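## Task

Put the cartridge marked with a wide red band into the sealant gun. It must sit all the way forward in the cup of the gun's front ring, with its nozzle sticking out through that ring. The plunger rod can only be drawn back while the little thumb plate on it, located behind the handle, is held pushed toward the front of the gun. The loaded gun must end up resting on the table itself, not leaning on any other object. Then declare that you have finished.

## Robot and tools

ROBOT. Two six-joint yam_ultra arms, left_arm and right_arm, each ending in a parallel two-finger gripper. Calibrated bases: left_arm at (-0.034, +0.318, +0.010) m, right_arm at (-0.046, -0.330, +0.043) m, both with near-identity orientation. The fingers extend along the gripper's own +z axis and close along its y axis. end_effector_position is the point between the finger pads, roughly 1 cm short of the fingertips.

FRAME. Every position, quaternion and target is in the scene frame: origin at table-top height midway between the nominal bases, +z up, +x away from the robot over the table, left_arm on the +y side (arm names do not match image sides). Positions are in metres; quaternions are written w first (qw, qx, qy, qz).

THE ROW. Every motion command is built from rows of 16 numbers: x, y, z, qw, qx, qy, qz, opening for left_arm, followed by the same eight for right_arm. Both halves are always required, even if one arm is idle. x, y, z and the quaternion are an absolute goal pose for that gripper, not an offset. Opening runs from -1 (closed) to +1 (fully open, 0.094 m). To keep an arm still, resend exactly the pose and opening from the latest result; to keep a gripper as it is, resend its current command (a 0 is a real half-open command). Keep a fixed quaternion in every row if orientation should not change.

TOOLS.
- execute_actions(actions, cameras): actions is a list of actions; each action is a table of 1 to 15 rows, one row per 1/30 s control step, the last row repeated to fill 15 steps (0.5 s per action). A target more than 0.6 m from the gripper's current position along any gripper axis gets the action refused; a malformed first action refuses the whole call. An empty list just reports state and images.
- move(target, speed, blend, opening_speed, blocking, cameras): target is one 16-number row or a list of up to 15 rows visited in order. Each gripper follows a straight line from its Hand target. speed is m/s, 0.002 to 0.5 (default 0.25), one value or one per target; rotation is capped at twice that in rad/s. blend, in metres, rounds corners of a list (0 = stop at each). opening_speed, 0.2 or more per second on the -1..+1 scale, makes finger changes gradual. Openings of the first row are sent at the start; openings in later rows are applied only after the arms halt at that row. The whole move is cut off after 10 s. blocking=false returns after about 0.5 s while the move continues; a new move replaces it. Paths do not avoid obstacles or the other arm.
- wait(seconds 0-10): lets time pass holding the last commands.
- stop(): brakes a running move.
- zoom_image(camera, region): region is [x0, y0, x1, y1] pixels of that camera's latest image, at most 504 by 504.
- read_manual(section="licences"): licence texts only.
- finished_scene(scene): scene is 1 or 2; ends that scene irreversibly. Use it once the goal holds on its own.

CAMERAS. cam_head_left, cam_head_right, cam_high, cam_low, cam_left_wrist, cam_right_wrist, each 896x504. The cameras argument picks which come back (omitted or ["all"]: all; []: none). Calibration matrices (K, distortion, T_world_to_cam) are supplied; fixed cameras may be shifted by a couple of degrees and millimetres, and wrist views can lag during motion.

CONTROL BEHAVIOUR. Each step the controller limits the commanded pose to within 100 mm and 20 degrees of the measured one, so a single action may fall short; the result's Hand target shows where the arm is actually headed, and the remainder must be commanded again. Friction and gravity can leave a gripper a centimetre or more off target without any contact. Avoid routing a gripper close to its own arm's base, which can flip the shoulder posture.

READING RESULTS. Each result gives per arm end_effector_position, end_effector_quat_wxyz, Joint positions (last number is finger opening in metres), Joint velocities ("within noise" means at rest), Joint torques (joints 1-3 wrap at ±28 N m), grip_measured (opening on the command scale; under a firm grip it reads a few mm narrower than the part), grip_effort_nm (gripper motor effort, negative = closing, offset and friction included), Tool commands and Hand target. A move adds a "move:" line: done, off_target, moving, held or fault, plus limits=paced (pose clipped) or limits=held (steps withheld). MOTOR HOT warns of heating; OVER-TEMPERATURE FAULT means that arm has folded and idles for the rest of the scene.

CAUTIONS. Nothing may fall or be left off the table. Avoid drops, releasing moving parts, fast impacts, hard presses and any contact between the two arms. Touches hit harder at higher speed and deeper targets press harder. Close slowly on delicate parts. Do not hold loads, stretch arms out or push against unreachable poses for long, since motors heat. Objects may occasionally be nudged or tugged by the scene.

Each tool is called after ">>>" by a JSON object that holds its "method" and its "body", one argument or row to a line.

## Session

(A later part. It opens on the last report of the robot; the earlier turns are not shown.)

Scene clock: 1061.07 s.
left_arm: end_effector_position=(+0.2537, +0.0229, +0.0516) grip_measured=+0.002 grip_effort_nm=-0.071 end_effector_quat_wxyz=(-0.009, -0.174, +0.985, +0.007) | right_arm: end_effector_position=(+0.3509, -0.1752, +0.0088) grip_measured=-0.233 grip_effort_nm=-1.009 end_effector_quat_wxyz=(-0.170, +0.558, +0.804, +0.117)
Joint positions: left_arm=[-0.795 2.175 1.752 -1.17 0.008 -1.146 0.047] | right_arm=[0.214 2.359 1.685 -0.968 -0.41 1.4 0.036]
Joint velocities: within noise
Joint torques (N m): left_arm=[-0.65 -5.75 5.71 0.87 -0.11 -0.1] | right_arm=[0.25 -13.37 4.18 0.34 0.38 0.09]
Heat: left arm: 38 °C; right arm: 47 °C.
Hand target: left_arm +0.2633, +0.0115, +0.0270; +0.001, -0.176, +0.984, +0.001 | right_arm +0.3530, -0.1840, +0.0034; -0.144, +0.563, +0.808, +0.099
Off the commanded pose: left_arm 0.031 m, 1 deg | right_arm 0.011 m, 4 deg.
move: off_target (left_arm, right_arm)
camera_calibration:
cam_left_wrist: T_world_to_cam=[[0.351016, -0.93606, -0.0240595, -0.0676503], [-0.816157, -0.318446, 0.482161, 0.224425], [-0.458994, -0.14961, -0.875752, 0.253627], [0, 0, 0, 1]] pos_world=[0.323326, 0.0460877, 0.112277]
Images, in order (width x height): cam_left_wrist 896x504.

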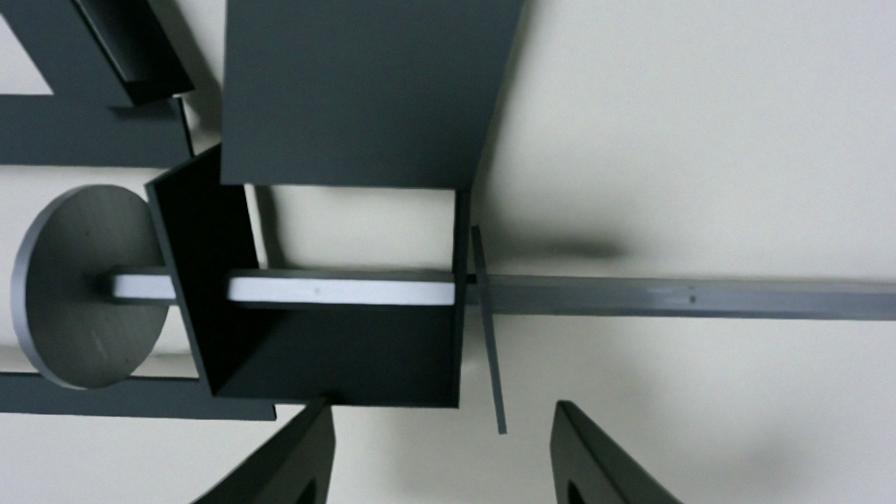

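>>> {"method": "execute_actions", "body": {
  "actions": [],
  "cameras": ["cam_high","cam_low","cam_head_left","cam_head_right","cam_left_wrist"]
}}

>>> {"method": "zoom_image", "body": {
  "camera": "cam_low",
  "region": [300, 150, 600, 320]
}}

>>> {"method": "zoom_image", "body": {
  "camera": "cam_high",
  "region": [350, 180, 600, 320]
}}

Scene clock: 1083.03 s.
left_arm: end_effector_position=(+0.2537, +0.0229, +0.0516) grip_measured=+0.002 grip_effort_nm=-0.076 end_effector_quat_wxyz=(-0.009, -0.174, +0.985, +0.007) | right_arm: end_effector_position=(+0.3509, -0.1752, +0.0088) grip_measured=-0.233 grip_effort_nm=-1.004 end_effector_quat_wxyz=(-0.170, +0.558, +0.804, +0.117)
Joint positions: left_arm=[-0.795 2.175 1.752 -1.17 0.008 -1.146 0.047] | right_arm=[0.214 2.359 1.685 -0.968 -0.41 1.4 0.036]
Joint velocities: within noise
Joint torques (N m): left_arm=[-0.69 -5.64 5.7 0.85 -0.11 -0.1] | right_arm=[0.27 -13.37 4.18 0.34 0.37 0.09]
Heat: left arm: 36 °C; right arm: 47 °C.
Hand target: left_arm +0.2633, +0.0115, +0.0270; +0.001, -0.176, +0.984, +0.001 | right_arm +0.3530, -0.1840, +0.0034; -0.144, +0.563, +0.808, +0.099
Tool commands: left_gripper/opening=+0.0 right_gripper/opening=-0.6
Off the commanded pose: left_arm 0.031 m, 1 deg | right_arm 0.011 m, 4 deg.
camera_calibration:
cam_left_wrist: T_world_to_cam=[[0.351016, -0.93606, -0.0240595, -0.0676503], [-0.816157, -0.318446, 0.482161, 0.224425], [-0.458994, -0.14961, -0.875752, 0.253627], [0, 0, 0, 1]] pos_world=[0.323326, 0.0460877, 0.112277]
Images, in order (width x height): cam_head_left 896x504, cam_head_right 896x504, cam_high 896x504, cam_low 896x504, cam_left_wrist 896x504.

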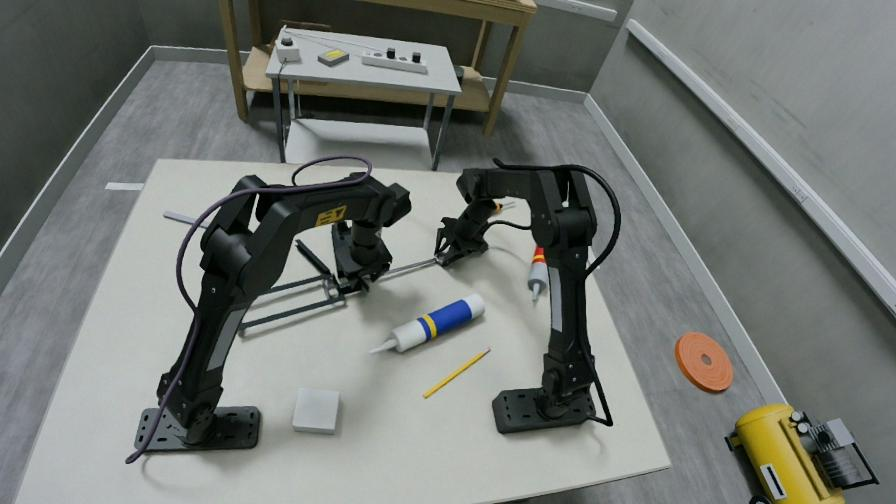

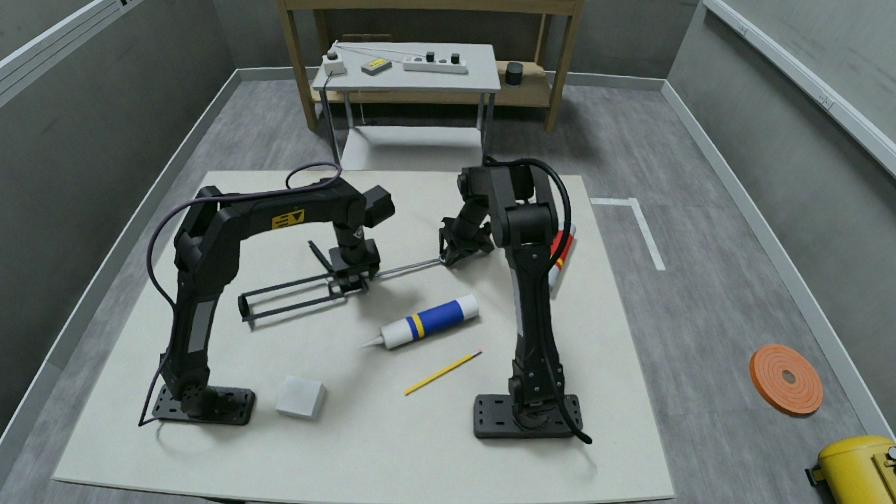

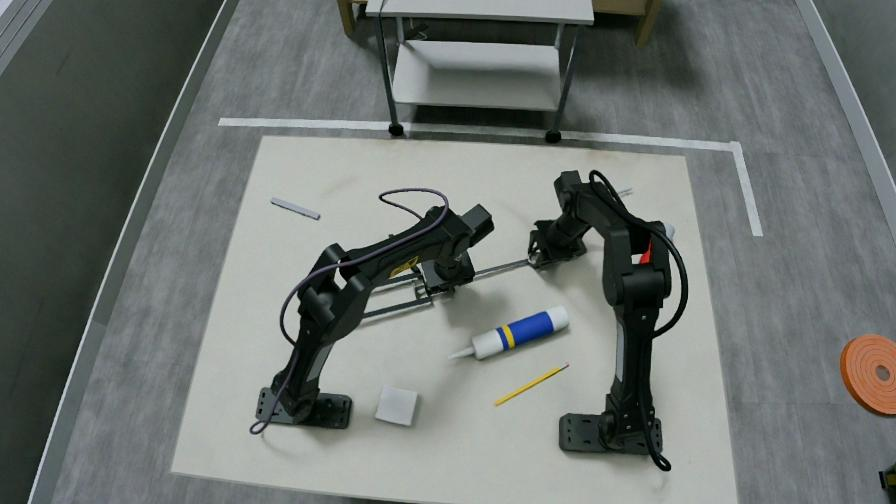

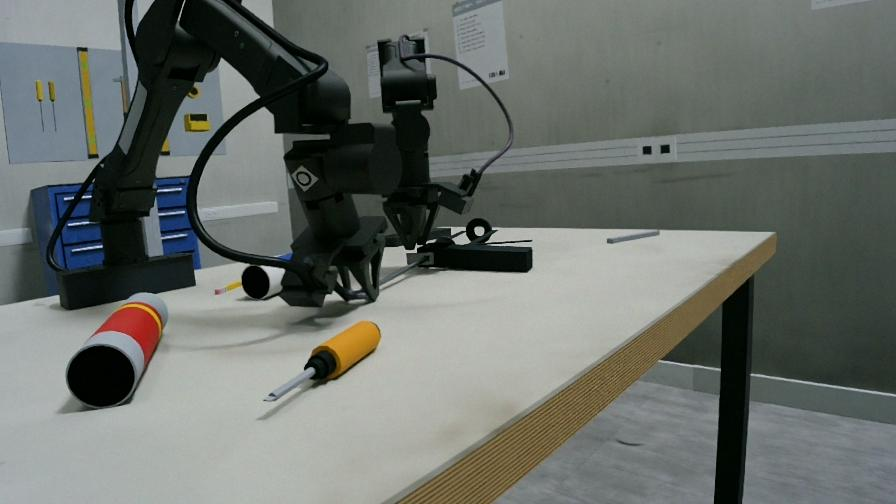

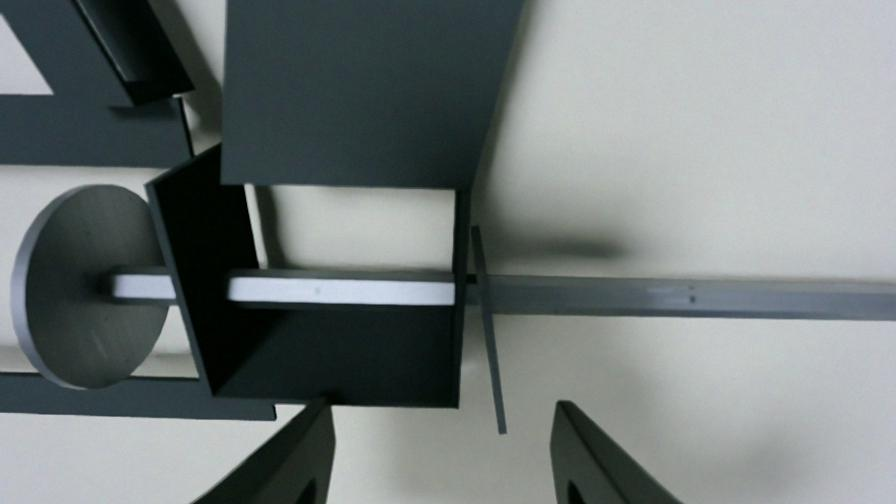

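Scaled by 1.680 from the camera's 896x504 image, which has a finer 1280x720 frame.

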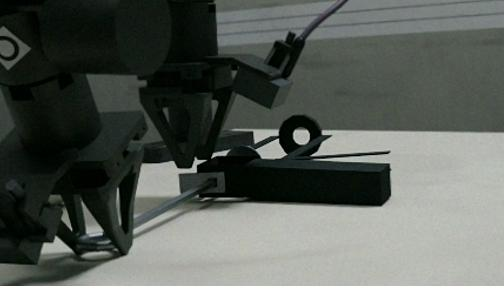

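Scaled by 2.016 from the camera's 896x504 image, which has a finer 1280x720 frame.

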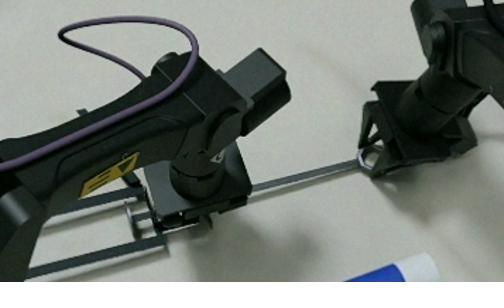

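>>> {"method": "move", "body": {
  "target": [
    [0.2640,0.0125,0.075,0,-0.1762,0.9843,0,0.0,0.3530,-0.1840,0.003,-0.1425,0.5627,0.8081,0.0992,-0.6],
    [0.2720,0.0130,0.060,0,-0.1762,0.9843,0,0.0,0.3530,-0.1840,0.003,-0.1425,0.5627,0.8081,0.0992,-0.6]
  ],
  "speed": 0.06,
  "cameras": ["cam_left_wrist"]
}}

Scene clock: 1101.83 s.
left_arm: end_effector_position=(+0.2674, +0.0134, +0.0616) grip_measured=+0.002 grip_effort_nm=-0.066 end_effector_quat_wxyz=(-0.006, -0.178, +0.984, -0.006) | right_arm: end_effector_position=(+0.3509, -0.1752, +0.0088) grip_measured=-0.233 grip_effort_nm=-1.009 end_effector_quat_wxyz=(-0.170, +0.558, +0.804, +0.117)
Joint positions: left_arm=[-0.784 2.212 1.852 -1.208 0.016 -1.145 0.047] | right_arm=[0.214 2.359 1.685 -0.968 -0.41 1.4 0.036]
Joint velocities: within noise
Joint torques (N m): left_arm=[0.59 -8.9 7.62 0.1 -0.07 0.08] | right_arm=[0.25 -13.38 4.18 0.34 0.37 0.09]
Heat: left arm: 35 °C; right arm: 47 °C.
Hand target: left_arm +0.2729, +0.0141, +0.0597; -0.003, -0.179, +0.984, -0.002 | right_arm +0.3530, -0.1840, +0.0034; -0.144, +0.563, +0.808, +0.099
Off the commanded pose: left_arm 0.005 m, 1 deg | right_arm 0.011 m, 4 deg.
move: off_target (right_arm)
camera_calibration:
cam_left_wrist: T_world_to_cam=[[0.359819, -0.933021, 0.00151143, -0.0850612], [-0.818889, -0.315027, 0.479769, 0.228671], [-0.447159, -0.173868, -0.877393, 0.26452], [0, 0, 0, 1]] pos_world=[0.336145, 0.0386649, 0.122507]
Images, in order (width x height): cam_left_wrist 896x504.

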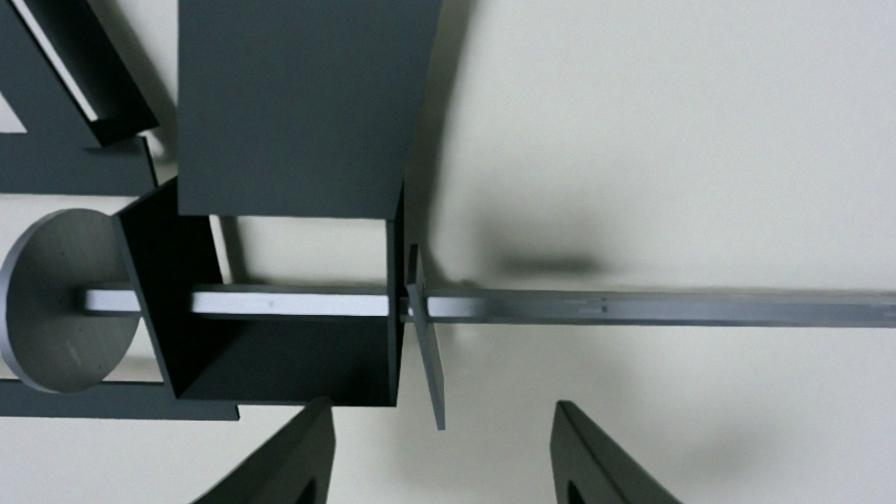

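>>> {"method": "move", "body": {
  "target": [
    [0.2670,0.0180,0.050,0,-0.1762,0.9843,0,0.0,0.3530,-0.1840,0.003,-0.1425,0.5627,0.8081,0.0992,-0.6],
    [0.2670,0.0180,0.036,0,-0.1762,0.9843,0,0.0,0.3530,-0.1840,0.003,-0.1425,0.5627,0.8081,0.0992,-0.6]
  ],
  "speed": 0.06,
  "cameras": ["cam_left_wrist"]
}}

Scene clock: 1117.20 s.
left_arm: end_effector_position=(+0.2622, +0.0187, +0.0513) grip_measured=+0.001 grip_effort_nm=-0.046 end_effector_quat_wxyz=(-0.007, -0.178, +0.984, +0.004) | right_arm: end_effector_position=(+0.3513, -0.1753, +0.0087) grip_measured=-0.233 grip_effort_nm=-1.004 end_effector_quat_wxyz=(-0.169, +0.557, +0.804, +0.117)
Joint positions: left_arm=[-0.787 2.204 1.798 -1.179 0.008 -1.146 0.047] | right_arm=[0.214 2.359 1.685 -0.966 -0.408 1.399 0.036]
Joint velocities: within noise
Joint torques (N m): left_arm=[0.01 -9.42 2.99 0.71 -0.14 0.04] | right_arm=[0.27 -13.37 4.18 0.34 0.37 0.09]
Heat: left arm: 38 °C; right arm: 47 °C.
Hand target: left_arm +0.2666, +0.0185, +0.0368; +0.003, -0.176, +0.984, +0.003 | right_arm +0.3533, -0.1841, +0.0032; -0.143, +0.562, +0.809, +0.100
Off the commanded pose: left_arm 0.016 m, 1 deg | right_arm 0.010 m, 4 deg.
move: off_target (left_arm, right_arm)
camera_calibration:
cam_left_wrist: T_world_to_cam=[[0.358296, -0.933452, -0.0170417, -0.0768191], [-0.816288, -0.322078, 0.47952, 0.230465], [-0.453098, -0.157899, -0.877365, 0.255353], [0, 0, 0, 1]] pos_world=[0.33135, 0.042841, 0.112216]
Images, in order (width x height): cam_left_wrist 896x504.

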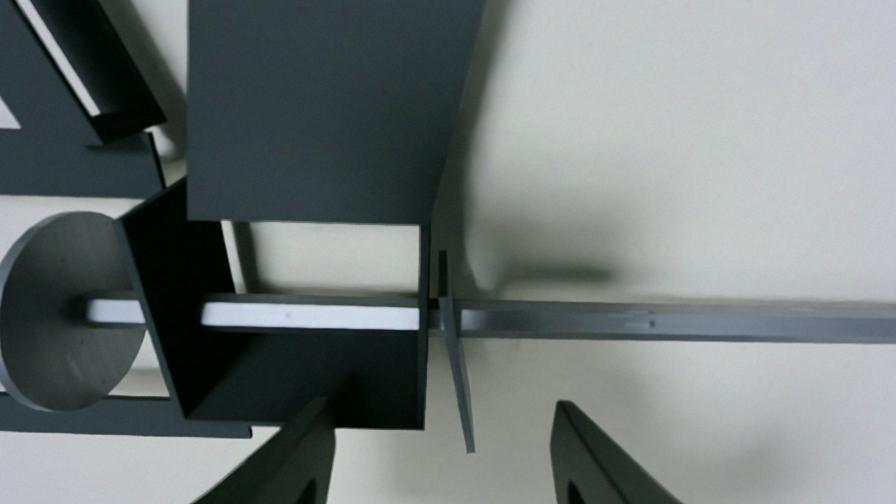

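>>> {"method": "move", "body": {
  "target": [
    [0.2670,0.0180,0.062,0,-0.1762,0.9843,0,0.0,0.3530,-0.1840,0.003,-0.1425,0.5627,0.8081,0.0992,-0.6],
    [0.2725,0.0205,0.062,0,-0.1762,0.9843,0,0.0,0.3530,-0.1840,0.003,-0.1425,0.5627,0.8081,0.0992,-0.6],
    [0.2725,0.0205,0.042,0,-0.1762,0.9843,0,0.0,0.3530,-0.1840,0.003,-0.1425,0.5627,0.8081,0.0992,-0.6]
  ],
  "speed": 0.06,
  "cameras": ["cam_left_wrist"]
}}

Scene clock: 1181.37 s.
left_arm: end_effector_position=(+0.2684, +0.0207, +0.0509) grip_measured=+0.001 grip_effort_nm=-0.051 end_effector_quat_wxyz=(-0.007, -0.179, +0.984, -0.004) | right_arm: end_effector_position=(+0.3513, -0.1753, +0.0087) grip_measured=-0.233 grip_effort_nm=-1.009 end_effector_quat_wxyz=(-0.169, +0.558, +0.804, +0.117)
Joint positions: left_arm=[-0.77 2.204 1.797 -1.165 0.016 -1.133 0.047] | right_arm=[0.214 2.359 1.685 -0.966 -0.408 1.4 0.036]
Joint velocities: within noise
Joint torques (N m): left_arm=[0.49 -9.11 5.09 0.38 -0.08 0.16] | right_arm=[0.27 -13.35 4.19 0.33 0.37 0.11]
Heat: left arm: 36 °C; right arm: 48 °C.
Hand target: left_arm +0.2730, +0.0217, +0.0418; -0.004, -0.175, +0.984, -0.002 | right_arm +0.3530, -0.1840, +0.0034; -0.144, +0.563, +0.808, +0.099
Off the commanded pose: left_arm 0.010 m, 1 deg | right_arm 0.010 m, 4 deg.
move: off_target (right_arm)
camera_calibration:
cam_left_wrist: T_world_to_cam=[[0.361249, -0.932466, -0.00251327, -0.0787501], [-0.816898, -0.317774, 0.481349, 0.236328], [-0.44964, -0.171834, -0.876525, 0.257446], [0, 0, 0, 1]] pos_world=[0.337263, 0.0459053, 0.111704]
Images, in order (width x height): cam_left_wrist 896x504.

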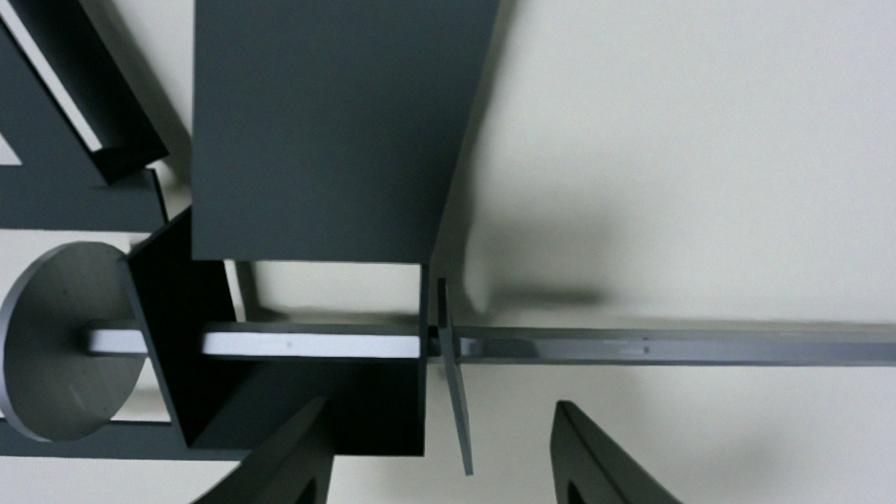

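>>> {"method": "move", "body": {
  "target": [
    [0.2725,0.0205,0.031,0,-0.1762,0.9843,0,0.0,0.3530,-0.1840,0.003,-0.1425,0.5627,0.8081,0.0992,-0.6]
  ],
  "speed": 0.06,
  "cameras": ["cam_left_wrist"]
}}

Scene clock: 1209.07 s.
left_arm: end_effector_position=(+0.2711, +0.0221, +0.0437) grip_measured=+0.001 grip_effort_nm=-0.042 end_effector_quat_wxyz=(+0.001, -0.179, +0.984, -0.004) | right_arm: end_effector_position=(+0.3513, -0.1753, +0.0087) grip_measured=-0.233 grip_effort_nm=-1.009 end_effector_quat_wxyz=(-0.169, +0.558, +0.804, +0.117)
Joint positions: left_arm=[-0.769 2.204 1.767 -1.127 0.003 -1.131 0.047] | right_arm=[0.214 2.359 1.685 -0.966 -0.408 1.4 0.036]
Joint velocities: within noise
Joint torques (N m): left_arm=[-0.02 -8.4 5.08 0.42 -0.09 0.08] | right_arm=[0.27 -13.37 4.18 0.33 0.37 0.09]
Heat: left arm: 35 °C; right arm: 48 °C.
Hand target: left_arm +0.2733, +0.0225, +0.0310; +0.003, -0.176, +0.984, +0.003 | right_arm +0.3530, -0.1840, +0.0034; -0.144, +0.563, +0.808, +0.099
Off the commanded pose: left_arm 0.013 m, 1 deg | right_arm 0.010 m, 4 deg.
move: off_target (left_arm, right_arm)
camera_calibration:
cam_left_wrist: T_world_to_cam=[[0.361295, -0.932451, 0.000758175, -0.0786156], [-0.824088, -0.318927, 0.468149, 0.244981], [-0.436285, -0.169765, -0.883649, 0.249174], [0, 0, 0, 1]] pos_world=[0.339, 0.0471267, 0.105554]
Images, in order (width x height): cam_left_wrist 896x504.

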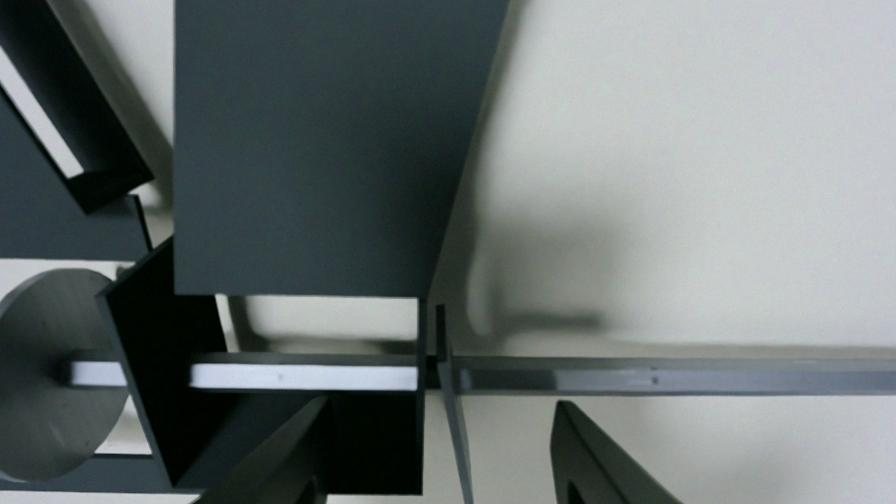

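>>> {"method": "move", "body": {
  "target": [
    [0.2700,0.0205,0.026,0,-0.1762,0.9843,0,0.0,0.3530,-0.1840,0.003,-0.1425,0.5627,0.8081,0.0992,-0.6]
  ],
  "speed": 0.06,
  "cameras": ["cam_left_wrist"]
}}

Scene clock: 1222.93 s.
left_arm: end_effector_position=(+0.2723, +0.0220, +0.0407) grip_measured=+0.001 grip_effort_nm=-0.051 end_effector_quat_wxyz=(+0.004, -0.179, +0.984, -0.005) | right_arm: end_effector_position=(+0.3513, -0.1753, +0.0087) grip_measured=-0.233 grip_effort_nm=-1.009 end_effector_quat_wxyz=(-0.169, +0.558, +0.804, +0.117)
Joint positions: left_arm=[-0.769 2.204 1.755 -1.109 -0.001 -1.131 0.047] | right_arm=[0.214 2.359 1.685 -0.966 -0.408 1.4 0.036]
Joint velocities: within noise
Joint torques (N m): left_arm=[-0.53 -8.58 4.3 0.43 0 0.03] | right_arm=[0.27 -13.38 4.18 0.32 0.36 0.09]
Heat: left arm: 35 °C; right arm: 48 °C.
Hand target: left_arm +0.2698, +0.0210, +0.0265; +0.000, -0.176, +0.984, +0.000 | right_arm +0.3530, -0.1840, +0.0034; -0.144, +0.563, +0.808, +0.099
Off the commanded pose: left_arm 0.015 m, 1 deg | right_arm 0.010 m, 4 deg.
move: off_target (left_arm, right_arm)
camera_calibration:
cam_left_wrist: T_world_to_cam=[[0.36132, -0.932432, 0.00441669, -0.0792483], [-0.827612, -0.318513, 0.462178, 0.248579], [-0.429542, -0.170649, -0.886776, 0.245342], [0, 0, 0, 1]] pos_world=[0.339746, 0.0471494, 0.103026]
Images, in order (width x height): cam_left_wrist 896x504.

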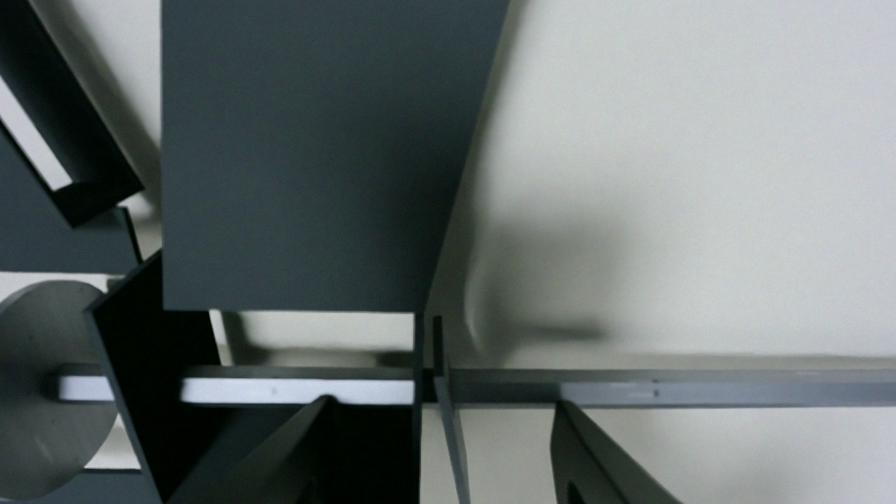

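>>> {"method": "move", "body": {
  "target": [
    [0.2700,0.0205,0.026,0,-0.1762,0.9843,0,-0.5,0.3530,-0.1840,0.003,-0.1425,0.5627,0.8081,0.0992,-0.6]
  ],
  "speed": 0.06,
  "opening_speed": 0.4,
  "cameras": ["cam_left_wrist"]
}}

Scene clock: 1234.33 s.
left_arm: end_effector_position=(+0.2717, +0.0238, +0.0399) grip_measured=-0.498 grip_effort_nm=-0.100 end_effector_quat_wxyz=(+0.005, -0.184, +0.983, -0.001) | right_arm: end_effector_position=(+0.3513, -0.1753, +0.0087) grip_measured=-0.233 grip_effort_nm=-1.004 end_effector_quat_wxyz=(-0.169, +0.558, +0.804, +0.117)
Joint positions: left_arm=[-0.769 2.204 1.752 -1.112 -0.006 -1.14 0.024] | right_arm=[0.214 2.359 1.685 -0.966 -0.408 1.4 0.036]
Joint velocities: within noise
Joint torques (N m): left_arm=[-0.47 -8.68 4.53 0.46 0.05 0.01] | right_arm=[0.25 -13.38 4.19 0.32 0.36 0.1]
Heat: left arm: 35 °C; right arm: 49 °C.
Hand target: left_arm +0.2696, +0.0207, +0.0263; +0.000, -0.181, +0.984, +0.000 | right_arm +0.3530, -0.1840, +0.0034; -0.144, +0.563, +0.808, +0.099
Off the commanded pose: left_arm 0.014 m, 1 deg | right_arm 0.010 m, 4 deg.
move: off_target (left_arm, right_arm)
camera_calibration:
cam_left_wrist: T_world_to_cam=[[0.369932, -0.929054, -0.00300198, -0.0794935], [-0.824043, -0.329607, 0.460774, 0.248318], [-0.429074, -0.167981, -0.887512, 0.244526], [0, 0, 0, 1]] pos_world=[0.338952, 0.0490695, 0.102363]
Images, in order (width x height): cam_left_wrist 896x504.

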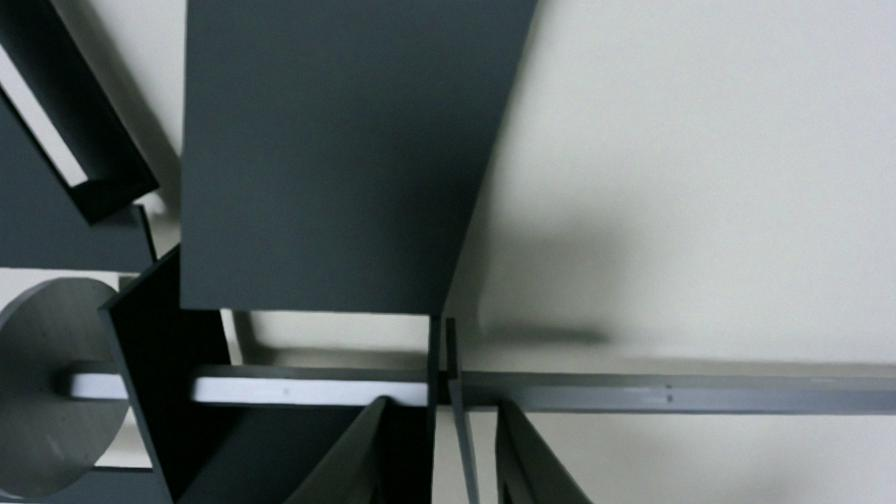

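Good, straddling. Squeeze.

>>> {"method": "move", "body": {
  "target": [
    [0.2700,0.0205,0.026,0,-0.1762,0.9843,0,-1,0.3530,-0.1840,0.003,-0.1425,0.5627,0.8081,0.0992,-0.6]
  ],
  "speed": 0.06,
  "opening_speed": 0.3,
  "cameras": ["cam_left_wrist"]
}}

Scene clock: 1242.73 s.
left_arm: end_effector_position=(+0.2711, +0.0243, +0.0399) grip_measured=-0.888 grip_effort_nm=-1.009 end_effector_quat_wxyz=(+0.004, -0.173, +0.985, +0.000) | right_arm: end_effector_position=(+0.3513, -0.1753, +0.0087) grip_measured=-0.233 grip_effort_nm=-1.004 end_effector_quat_wxyz=(-0.169, +0.558, +0.804, +0.117)
Joint positions: left_arm=[-0.769 2.204 1.752 -1.115 -0.006 -1.119 0.005] | right_arm=[0.214 2.359 1.685 -0.966 -0.408 1.4 0.036]
Joint velocities: within noise
Joint torques (N m): left_arm=[-0.47 -8.47 4.51 0.44 0.02 -0.06] | right_arm=[0.25 -13.38 4.18 0.33 0.36 0.09]
Heat: left arm: 35 °C; right arm: 49 °C.
Hand target: left_arm +0.2695, +0.0211, +0.0263; +0.000, -0.172, +0.985, +0.001 | right_arm +0.3530, -0.1840, +0.0034; -0.144, +0.563, +0.808, +0.099
Off the commanded pose: left_arm 0.014 m, 1 deg | right_arm 0.010 m, 4 deg.
move: off_target (left_arm, right_arm)
camera_calibration:
cam_left_wrist: T_world_to_cam=[[0.349887, -0.936773, -0.00595499, -0.0730573], [-0.829926, -0.312915, 0.461852, 0.24919], [-0.434514, -0.156654, -0.886937, 0.245554], [0, 0, 0, 1]] pos_world=[0.339068, 0.048004, 0.102267]
Images, in order (width x height): cam_left_wrist 896x504.

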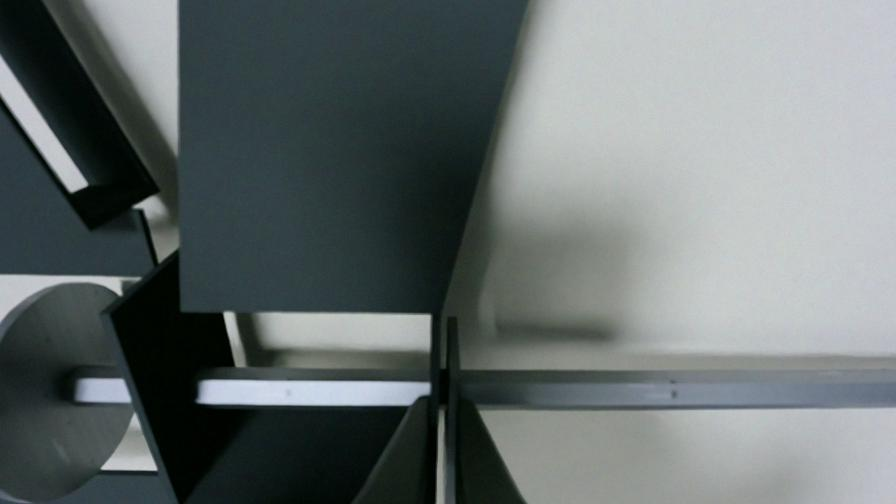

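>>> {"method": "move", "body": {
  "target": [
    [0.2640,0.0380,0.026,0,-0.1762,0.9843,0,-1,0.3680,-0.2220,0.001,-0.1425,0.5627,0.8081,0.0992,-0.6]
  ],
  "speed": 0.04,
  "cameras": ["cam_left_wrist"]
}}

Scene clock: 1254.60 s.
left_arm: end_effector_position=(+0.2707, +0.0131, +0.0393) grip_measured=-0.902 grip_effort_nm=-1.018 end_effector_quat_wxyz=(+0.016, -0.166, +0.985, -0.038) | right_arm: end_effector_position=(+0.3528, -0.1887, +0.0099) grip_measured=-0.233 grip_effort_nm=-1.004 end_effector_quat_wxyz=(-0.179, +0.555, +0.803, +0.123)
Joint positions: left_arm=[-0.778 2.161 1.677 -1.007 0.019 -1.114 0.005] | right_arm=[0.174 2.366 1.696 -0.994 -0.428 1.35 0.036]
Joint velocities: within noise
Joint torques (N m): left_arm=[0.96 -9.62 2.92 0.06 -0.05 0.03] | right_arm=[-4.08 -11.26 8.32 -0.02 0.58 -0.35]
Heat: left arm: 35 °C; right arm: 49 °C.
Hand target: left_arm +0.2613, +0.0315, +0.0268; -0.001, -0.170, +0.985, -0.006 | right_arm +0.3666, -0.2211, +0.0026; -0.143, +0.563, +0.807, +0.101
Off the commanded pose: left_arm 0.029 m, 5 deg | right_arm 0.038 m, 5 deg.
move: off_target (left_arm, right_arm)
camera_calibration:
cam_left_wrist: T_world_to_cam=[[0.334753, -0.939527, 0.0723227, -0.0823595], [-0.85098, -0.268456, 0.451402, 0.251131], [-0.404689, -0.212653, -0.889385, 0.235827], [0, 0, 0, 1]] pos_world=[0.336715, 0.0401882, 0.102337]
Images, in order (width x height): cam_left_wrist 896x504.

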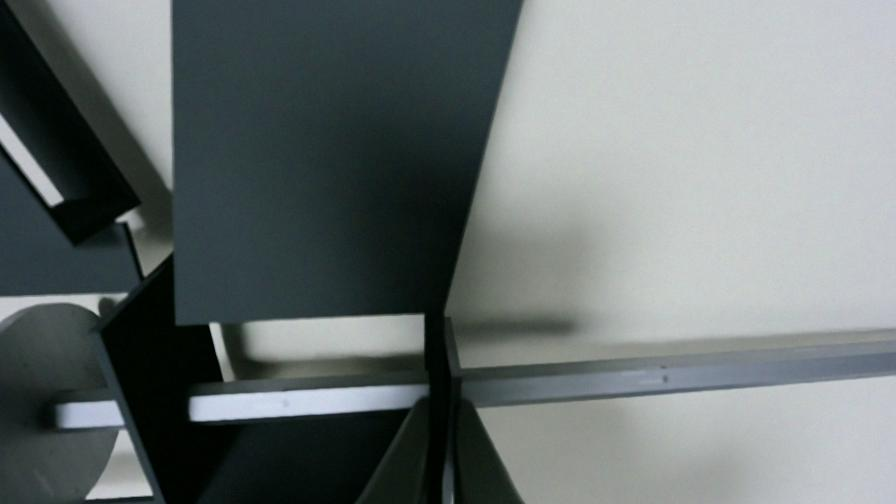

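>>> {"method": "move", "body": {
  "target": [
    [0.2550,0.0600,0.026,0,-0.1762,0.9843,0,-1,0.3700,-0.2270,0.001,-0.1425,0.5627,0.8081,0.0992,-0.6]
  ],
  "speed": 0.04,
  "cameras": ["cam_left_wrist"]
}}

Scene clock: 1262.60 s.
left_arm: end_effector_position=(+0.2707, +0.0145, +0.0399) grip_measured=-0.903 grip_effort_nm=-1.018 end_effector_quat_wxyz=(+0.022, -0.164, +0.983, -0.074) | right_arm: end_effector_position=(+0.3526, -0.1888, +0.0098) grip_measured=-0.233 grip_effort_nm=-1.009 end_effector_quat_wxyz=(-0.183, +0.554, +0.803, +0.124)
Joint positions: left_arm=[-0.761 2.096 1.57 -0.898 0.054 -1.097 0.005] | right_arm=[0.171 2.372 1.704 -1.003 -0.436 1.344 0.036]
Joint velocities: within noise
Joint torques (N m): left_arm=[2.3 -10.13 2.44 -0.53 -0.43 0.12] | right_arm=[-4.72 -11.34 8.4 -0.03 0.69 -0.4]
Heat: left arm: 37 °C; right arm: 48 °C.
Hand target: left_arm +0.2555, +0.0568, +0.0284; -0.001, -0.175, +0.984, -0.002 | right_arm +0.3677, -0.2260, +0.0022; -0.143, +0.564, +0.807, +0.099
Off the commanded pose: left_arm 0.050 m, 9 deg | right_arm 0.043 m, 6 deg.
move: off_target (left_arm, right_arm)
camera_calibration:
cam_left_wrist: T_world_to_cam=[[0.328456, -0.933131, 0.146231, -0.0824856], [-0.863002, -0.23357, 0.447965, 0.254132], [-0.383855, -0.273334, -0.882011, 0.231604], [0, 0, 0, 1]] pos_world=[0.335312, 0.0456932, 0.102497]
Images, in order (width x height): cam_left_wrist 896x504.

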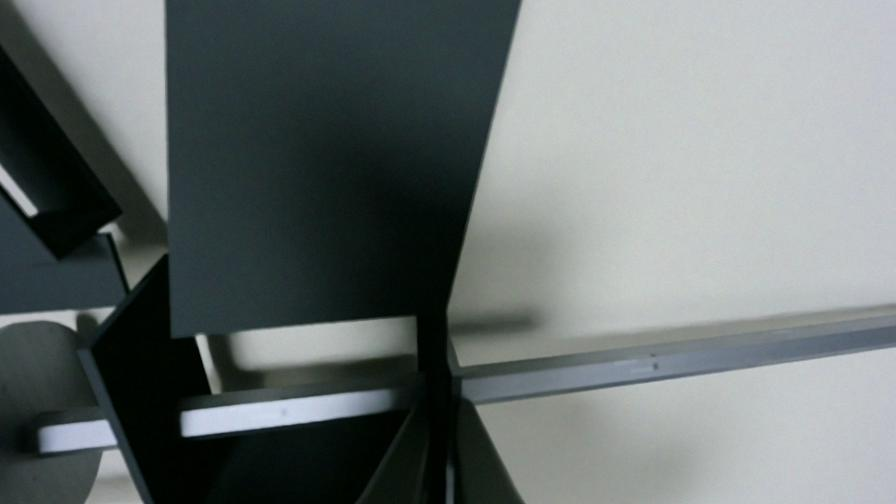

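>>> {"method": "move", "body": {
  "target": [
    [0.2680,0.0120,0.028,0,-0.1762,0.9843,0,-1,0.3560,-0.1970,0.001,-0.1425,0.5627,0.8081,0.0992,-0.6],
    [0.2680,0.0120,0.028,0,-0.1762,0.9843,0,-0.45,0.3560,-0.1970,0.001,-0.1425,0.5627,0.8081,0.0992,-0.6]
  ],
  "speed": 0.06,
  "opening_speed": 0.6,
  "cameras": ["cam_left_wrist"]
}}

Scene clock: 1287.23 s.
left_arm: end_effector_position=(+0.2724, +0.0071, +0.0408) grip_measured=-0.452 grip_effort_nm=0.125 end_effector_quat_wxyz=(+0.009, -0.172, +0.985, -0.027) | right_arm: end_effector_position=(+0.3522, -0.1885, +0.0089) grip_measured=-0.233 grip_effort_nm=-1.009 end_effector_quat_wxyz=(-0.175, +0.556, +0.804, +0.117)
Joint positions: left_arm=[-0.786 2.205 1.757 -1.067 0.017 -1.134 0.026] | right_arm=[0.18 2.366 1.696 -0.994 -0.415 1.357 0.036]
Joint velocities: within noise
Joint torques (N m): left_arm=[-0.61 -7.61 6.74 -0.02 -0.14 -0.15] | right_arm=[0.44 -13.3 3.84 0.47 0.44 0.13]
Heat: left arm: 36 °C; right arm: 46 °C.
Hand target: left_arm +0.2674, +0.0124, +0.0277; -0.001, -0.176, +0.984, +0.000 | right_arm +0.3558, -0.1973, +0.0014; -0.144, +0.561, +0.809, +0.099
Off the commanded pose: left_arm 0.014 m, 3 deg | right_arm 0.012 m, 4 deg.
move: off_target (left_arm, right_arm); target 2's new opening was sent with left_arm's hand 0.013 m and 3 deg from that target
camera_calibration:
cam_left_wrist: T_world_to_cam=[[0.347384, -0.936403, 0.0497339, -0.0912741], [-0.839572, -0.286963, 0.46127, 0.246924], [-0.417663, -0.201993, -0.885865, 0.239905], [0, 0, 0, 1]] pos_world=[0.339217, 0.0338479, 0.103164]
Images, in order (width x height): cam_left_wrist 896x504.

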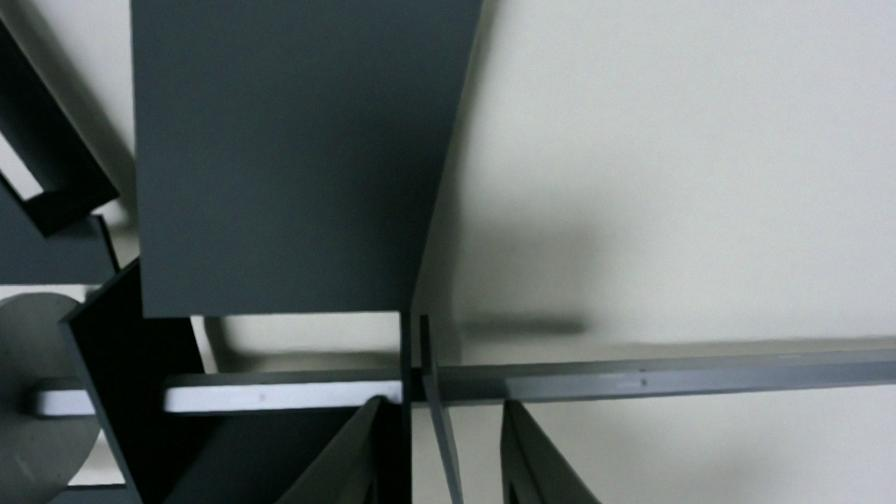

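>>> {"method": "move", "body": {
  "target": [
    [0.2610,0.0130,0.028,-0.012,-0.180,0.9827,0.030,-0.45,0.3560,-0.1970,0.001,-0.1425,0.5627,0.8081,0.0992,-0.6]
  ],
  "speed": 0.04,
  "cameras": ["cam_left_wrist"]
}}

Scene clock: 1302.73 s.
left_arm: end_effector_position=(+0.2734, +0.0069, +0.0406) grip_measured=-0.452 grip_effort_nm=0.115 end_effector_quat_wxyz=(+0.002, -0.181, +0.983, -0.009) | right_arm: end_effector_position=(+0.3522, -0.1885, +0.0089) grip_measured=-0.233 grip_effort_nm=-1.009 end_effector_quat_wxyz=(-0.175, +0.556, +0.804, +0.117)
Joint positions: left_arm=[-0.789 2.247 1.826 -1.132 0.006 -1.156 0.026] | right_arm=[0.18 2.366 1.696 -0.994 -0.415 1.357 0.036]
Joint velocities: within noise
Joint torques (N m): left_arm=[-0.53 -7.92 6.93 -0.3 -0.19 -0.17] | right_arm=[0.47 -13.29 3.88 0.47 0.43 0.14]
Heat: left arm: 36 °C; right arm: 49 °C.
Hand target: left_arm +0.2648, +0.0164, +0.0290; -0.011, -0.185, +0.982, +0.029 | right_arm +0.3560, -0.1971, +0.0015; -0.144, +0.561, +0.809, +0.099
Off the commanded pose: left_arm 0.019 m, 5 deg | right_arm 0.012 m, 4 deg.
move: off_target (left_arm, right_arm)
camera_calibration:
cam_left_wrist: T_world_to_cam=[[0.365511, -0.930732, 0.0118332, -0.095274], [-0.825049, -0.31807, 0.46704, 0.243808], [-0.430925, -0.180471, -0.884157, 0.243537], [0, 0, 0, 1]] pos_world=[0.340924, 0.0328249, 0.102584]
Images, in order (width x height): cam_left_wrist 896x504.

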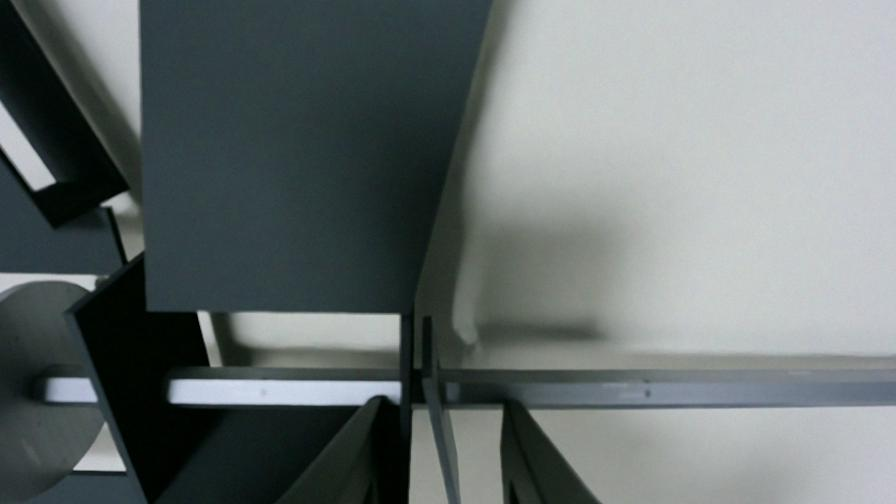

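>>> {"method": "move", "body": {
  "target": [
    [0.2560,0.0165,0.028,-0.012,-0.180,0.9827,0.030,-0.45,0.3560,-0.1970,0.001,-0.1425,0.5627,0.8081,0.0992,-0.6]
  ],
  "speed": 0.04,
  "cameras": ["cam_left_wrist"]
}}

Scene clock: 1310.73 s.
left_arm: end_effector_position=(+0.2733, +0.0067, +0.0406) grip_measured=-0.452 grip_effort_nm=0.110 end_effector_quat_wxyz=(+0.011, -0.178, +0.984, -0.003) | right_arm: end_effector_position=(+0.3522, -0.1885, +0.0089) grip_measured=-0.233 grip_effort_nm=-1.004 end_effector_quat_wxyz=(-0.175, +0.556, +0.804, +0.117)
Joint positions: left_arm=[-0.798 2.247 1.826 -1.132 -0.015 -1.159 0.026] | right_arm=[0.18 2.366 1.696 -0.994 -0.415 1.357 0.036]
Joint velocities: within noise
Joint torques (N m): left_arm=[-1.1 -9.36 4.15 -0.21 -0.1 -0.16] | right_arm=[0.47 -13.27 3.9 0.47 0.44 0.18]
Heat: left arm: 36 °C; right arm: 50 °C.
Hand target: left_arm +0.2574, +0.0175, +0.0289; -0.008, -0.180, +0.983, +0.032 | right_arm +0.3560, -0.1971, +0.0015; -0.144, +0.562, +0.808, +0.099
Off the commanded pose: left_arm 0.024 m, 5 deg | right_arm 0.012 m, 4 deg.
move: off_target (left_arm, right_arm)
camera_calibration:
cam_left_wrist: T_world_to_cam=[[0.360039, -0.932931, 0.00342759, -0.0935153], [-0.833898, -0.320168, 0.449563, 0.246786], [-0.418314, -0.164718, -0.893242, 0.240284], [0, 0, 0, 1]] pos_world=[0.339978, 0.0313491, 0.104007]
Images, in order (width x height): cam_left_wrist 896x504.

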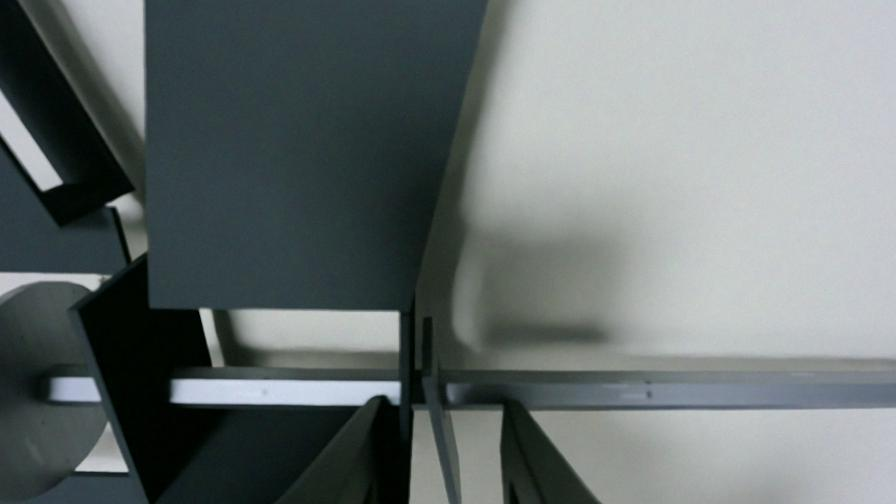

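>>> {"method": "move", "body": {
  "target": [
    [0.2640,0.0160,0.026,-0.006,-0.180,0.983,0.015,-1,0.3560,-0.1970,0.001,-0.1425,0.5627,0.8081,0.0992,-0.6]
  ],
  "speed": 0.04,
  "opening_speed": 0.4,
  "cameras": ["cam_left_wrist"]
}}

>>> {"method": "zoom_image", "body": {
  "camera": "cam_left_wrist",
  "region": [340, 280, 540, 504]
}}

Scene clock: 1343.43 s.
left_arm: end_effector_position=(+0.2709, +0.0117, +0.0393) grip_measured=-0.887 grip_effort_nm=-1.013 end_effector_quat_wxyz=(+0.009, -0.175, +0.984, +0.006) | right_arm: end_effector_position=(+0.3522, -0.1885, +0.0089) grip_measured=-0.233 grip_effort_nm=-1.009 end_effector_quat_wxyz=(-0.175, +0.556, +0.804, +0.117)
Joint positions: left_arm=[-0.797 2.245 1.818 -1.144 -0.021 -1.151 0.005] | right_arm=[0.18 2.366 1.696 -0.994 -0.415 1.359 0.036]
Joint velocities: within noise
Joint torques (N m): left_arm=[-0.01 -9.68 3.23 0.14 0.14 -0.12] | right_arm=[0.47 -13.29 3.92 0.47 0.43 0.18]
Heat: left arm: 38 °C; right arm: 51 °C.
Hand target: left_arm +0.2618, +0.0176, +0.0267; -0.009, -0.180, +0.983, +0.019 | right_arm +0.3560, -0.1971, +0.0015; -0.144, +0.563, +0.808, +0.099
Off the commanded pose: left_arm 0.016 m, 2 deg | right_arm 0.012 m, 4 deg.
move: off_target (left_arm, right_arm)
camera_calibration:
cam_left_wrist: T_world_to_cam=[[0.354307, -0.934991, -0.0160606, -0.0857098], [-0.832034, -0.323039, 0.45096, 0.246461], [-0.426832, -0.146415, -0.8924, 0.241028], [0, 0, 0, 1]] pos_world=[0.33831, 0.0347687, 0.102573]
Images, in order (width x height): cam_left_wrist 896x504.

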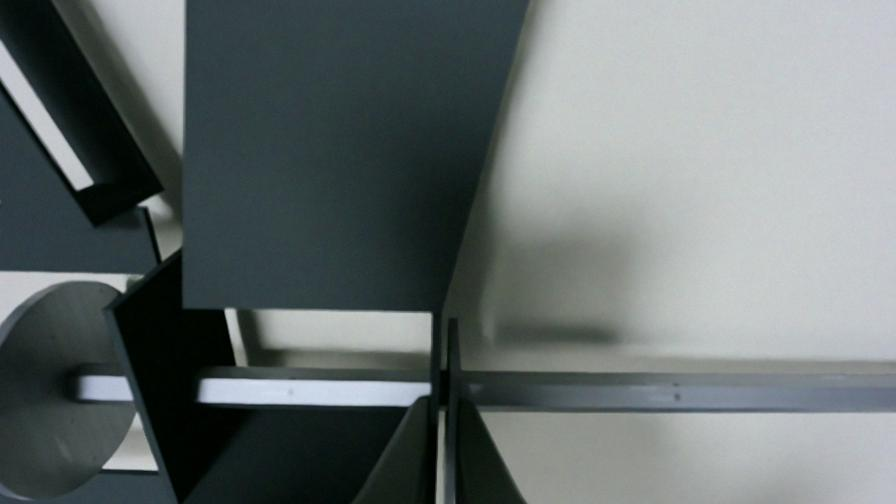

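Scaled by 2.250 from the camera's 896x504 image, which has a finer 1280x720 frame.

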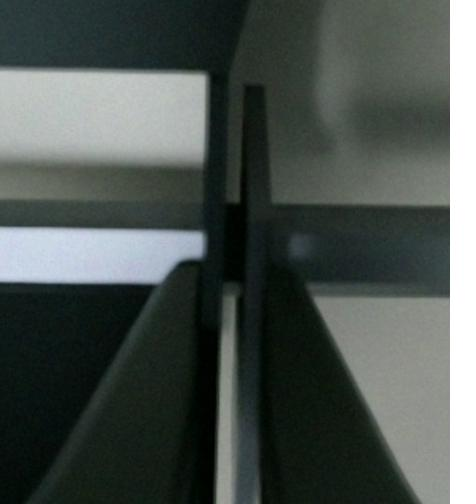

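>>> {"method": "move", "body": {
  "target": [
    [0.2560,0.0420,0.026,-0.012,-0.180,0.9827,0.040,-1,0.3680,-0.2250,0.001,-0.1425,0.5627,0.8081,0.0992,-0.6]
  ],
  "speed": 0.05,
  "cameras": ["cam_left_wrist"]
}}

>>> {"method": "zoom_image", "body": {
  "camera": "cam_left_wrist",
  "region": [340, 280, 540, 504]
}}

Scene clock: 1354.97 s.
left_arm: end_effector_position=(+0.2701, +0.0121, +0.0392) grip_measured=-0.898 grip_effort_nm=-1.013 end_effector_quat_wxyz=(+0.014, -0.171, +0.985, -0.010) | right_arm: end_effector_position=(+0.3527, -0.1900, +0.0093) grip_measured=-0.233 grip_effort_nm=-1.013 end_effector_quat_wxyz=(-0.179, +0.555, +0.803, +0.123)
Joint positions: left_arm=[-0.793 2.207 1.754 -1.084 -0.012 -1.139 0.005] | right_arm=[0.171 2.368 1.696 -0.995 -0.428 1.347 0.036]
Joint velocities: within noise
Joint torques (N m): left_arm=[0.72 -10.09 2.58 -0.28 -0.05 0.02] | right_arm=[-4.37 -11.28 8.21 -0.03 0.6 -0.29]
Heat: left arm: 39 °C; right arm: 51 °C.
Hand target: left_arm +0.2537, +0.0354, +0.0272; -0.013, -0.175, +0.984, +0.034 | right_arm +0.3661, -0.2242, +0.0017; -0.144, +0.567, +0.805, +0.099
Off the commanded pose: left_arm 0.036 m, 7 deg | right_arm 0.039 m, 5 deg.
move: off_target (left_arm, right_arm)
camera_calibration:
cam_left_wrist: T_world_to_cam=[[0.345526, -0.938231, 0.0182562, -0.0838945], [-0.842583, -0.30162, 0.446182, 0.24872], [-0.413116, -0.16955, -0.894756, 0.23723], [0, 0, 0, 1]] pos_world=[0.336559, 0.0365289, 0.10282]
Images, in order (width x height): cam_left_wrist 896x504.

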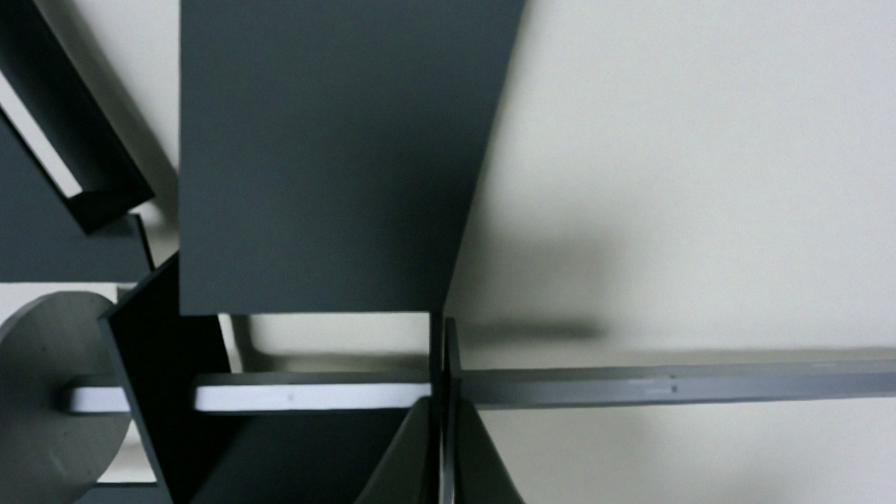

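Scaled by 2.250 from the camera's 896x504 image, which has a finer 1280x720 frame.

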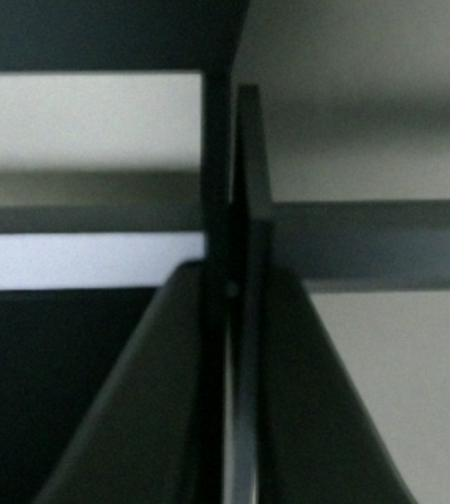

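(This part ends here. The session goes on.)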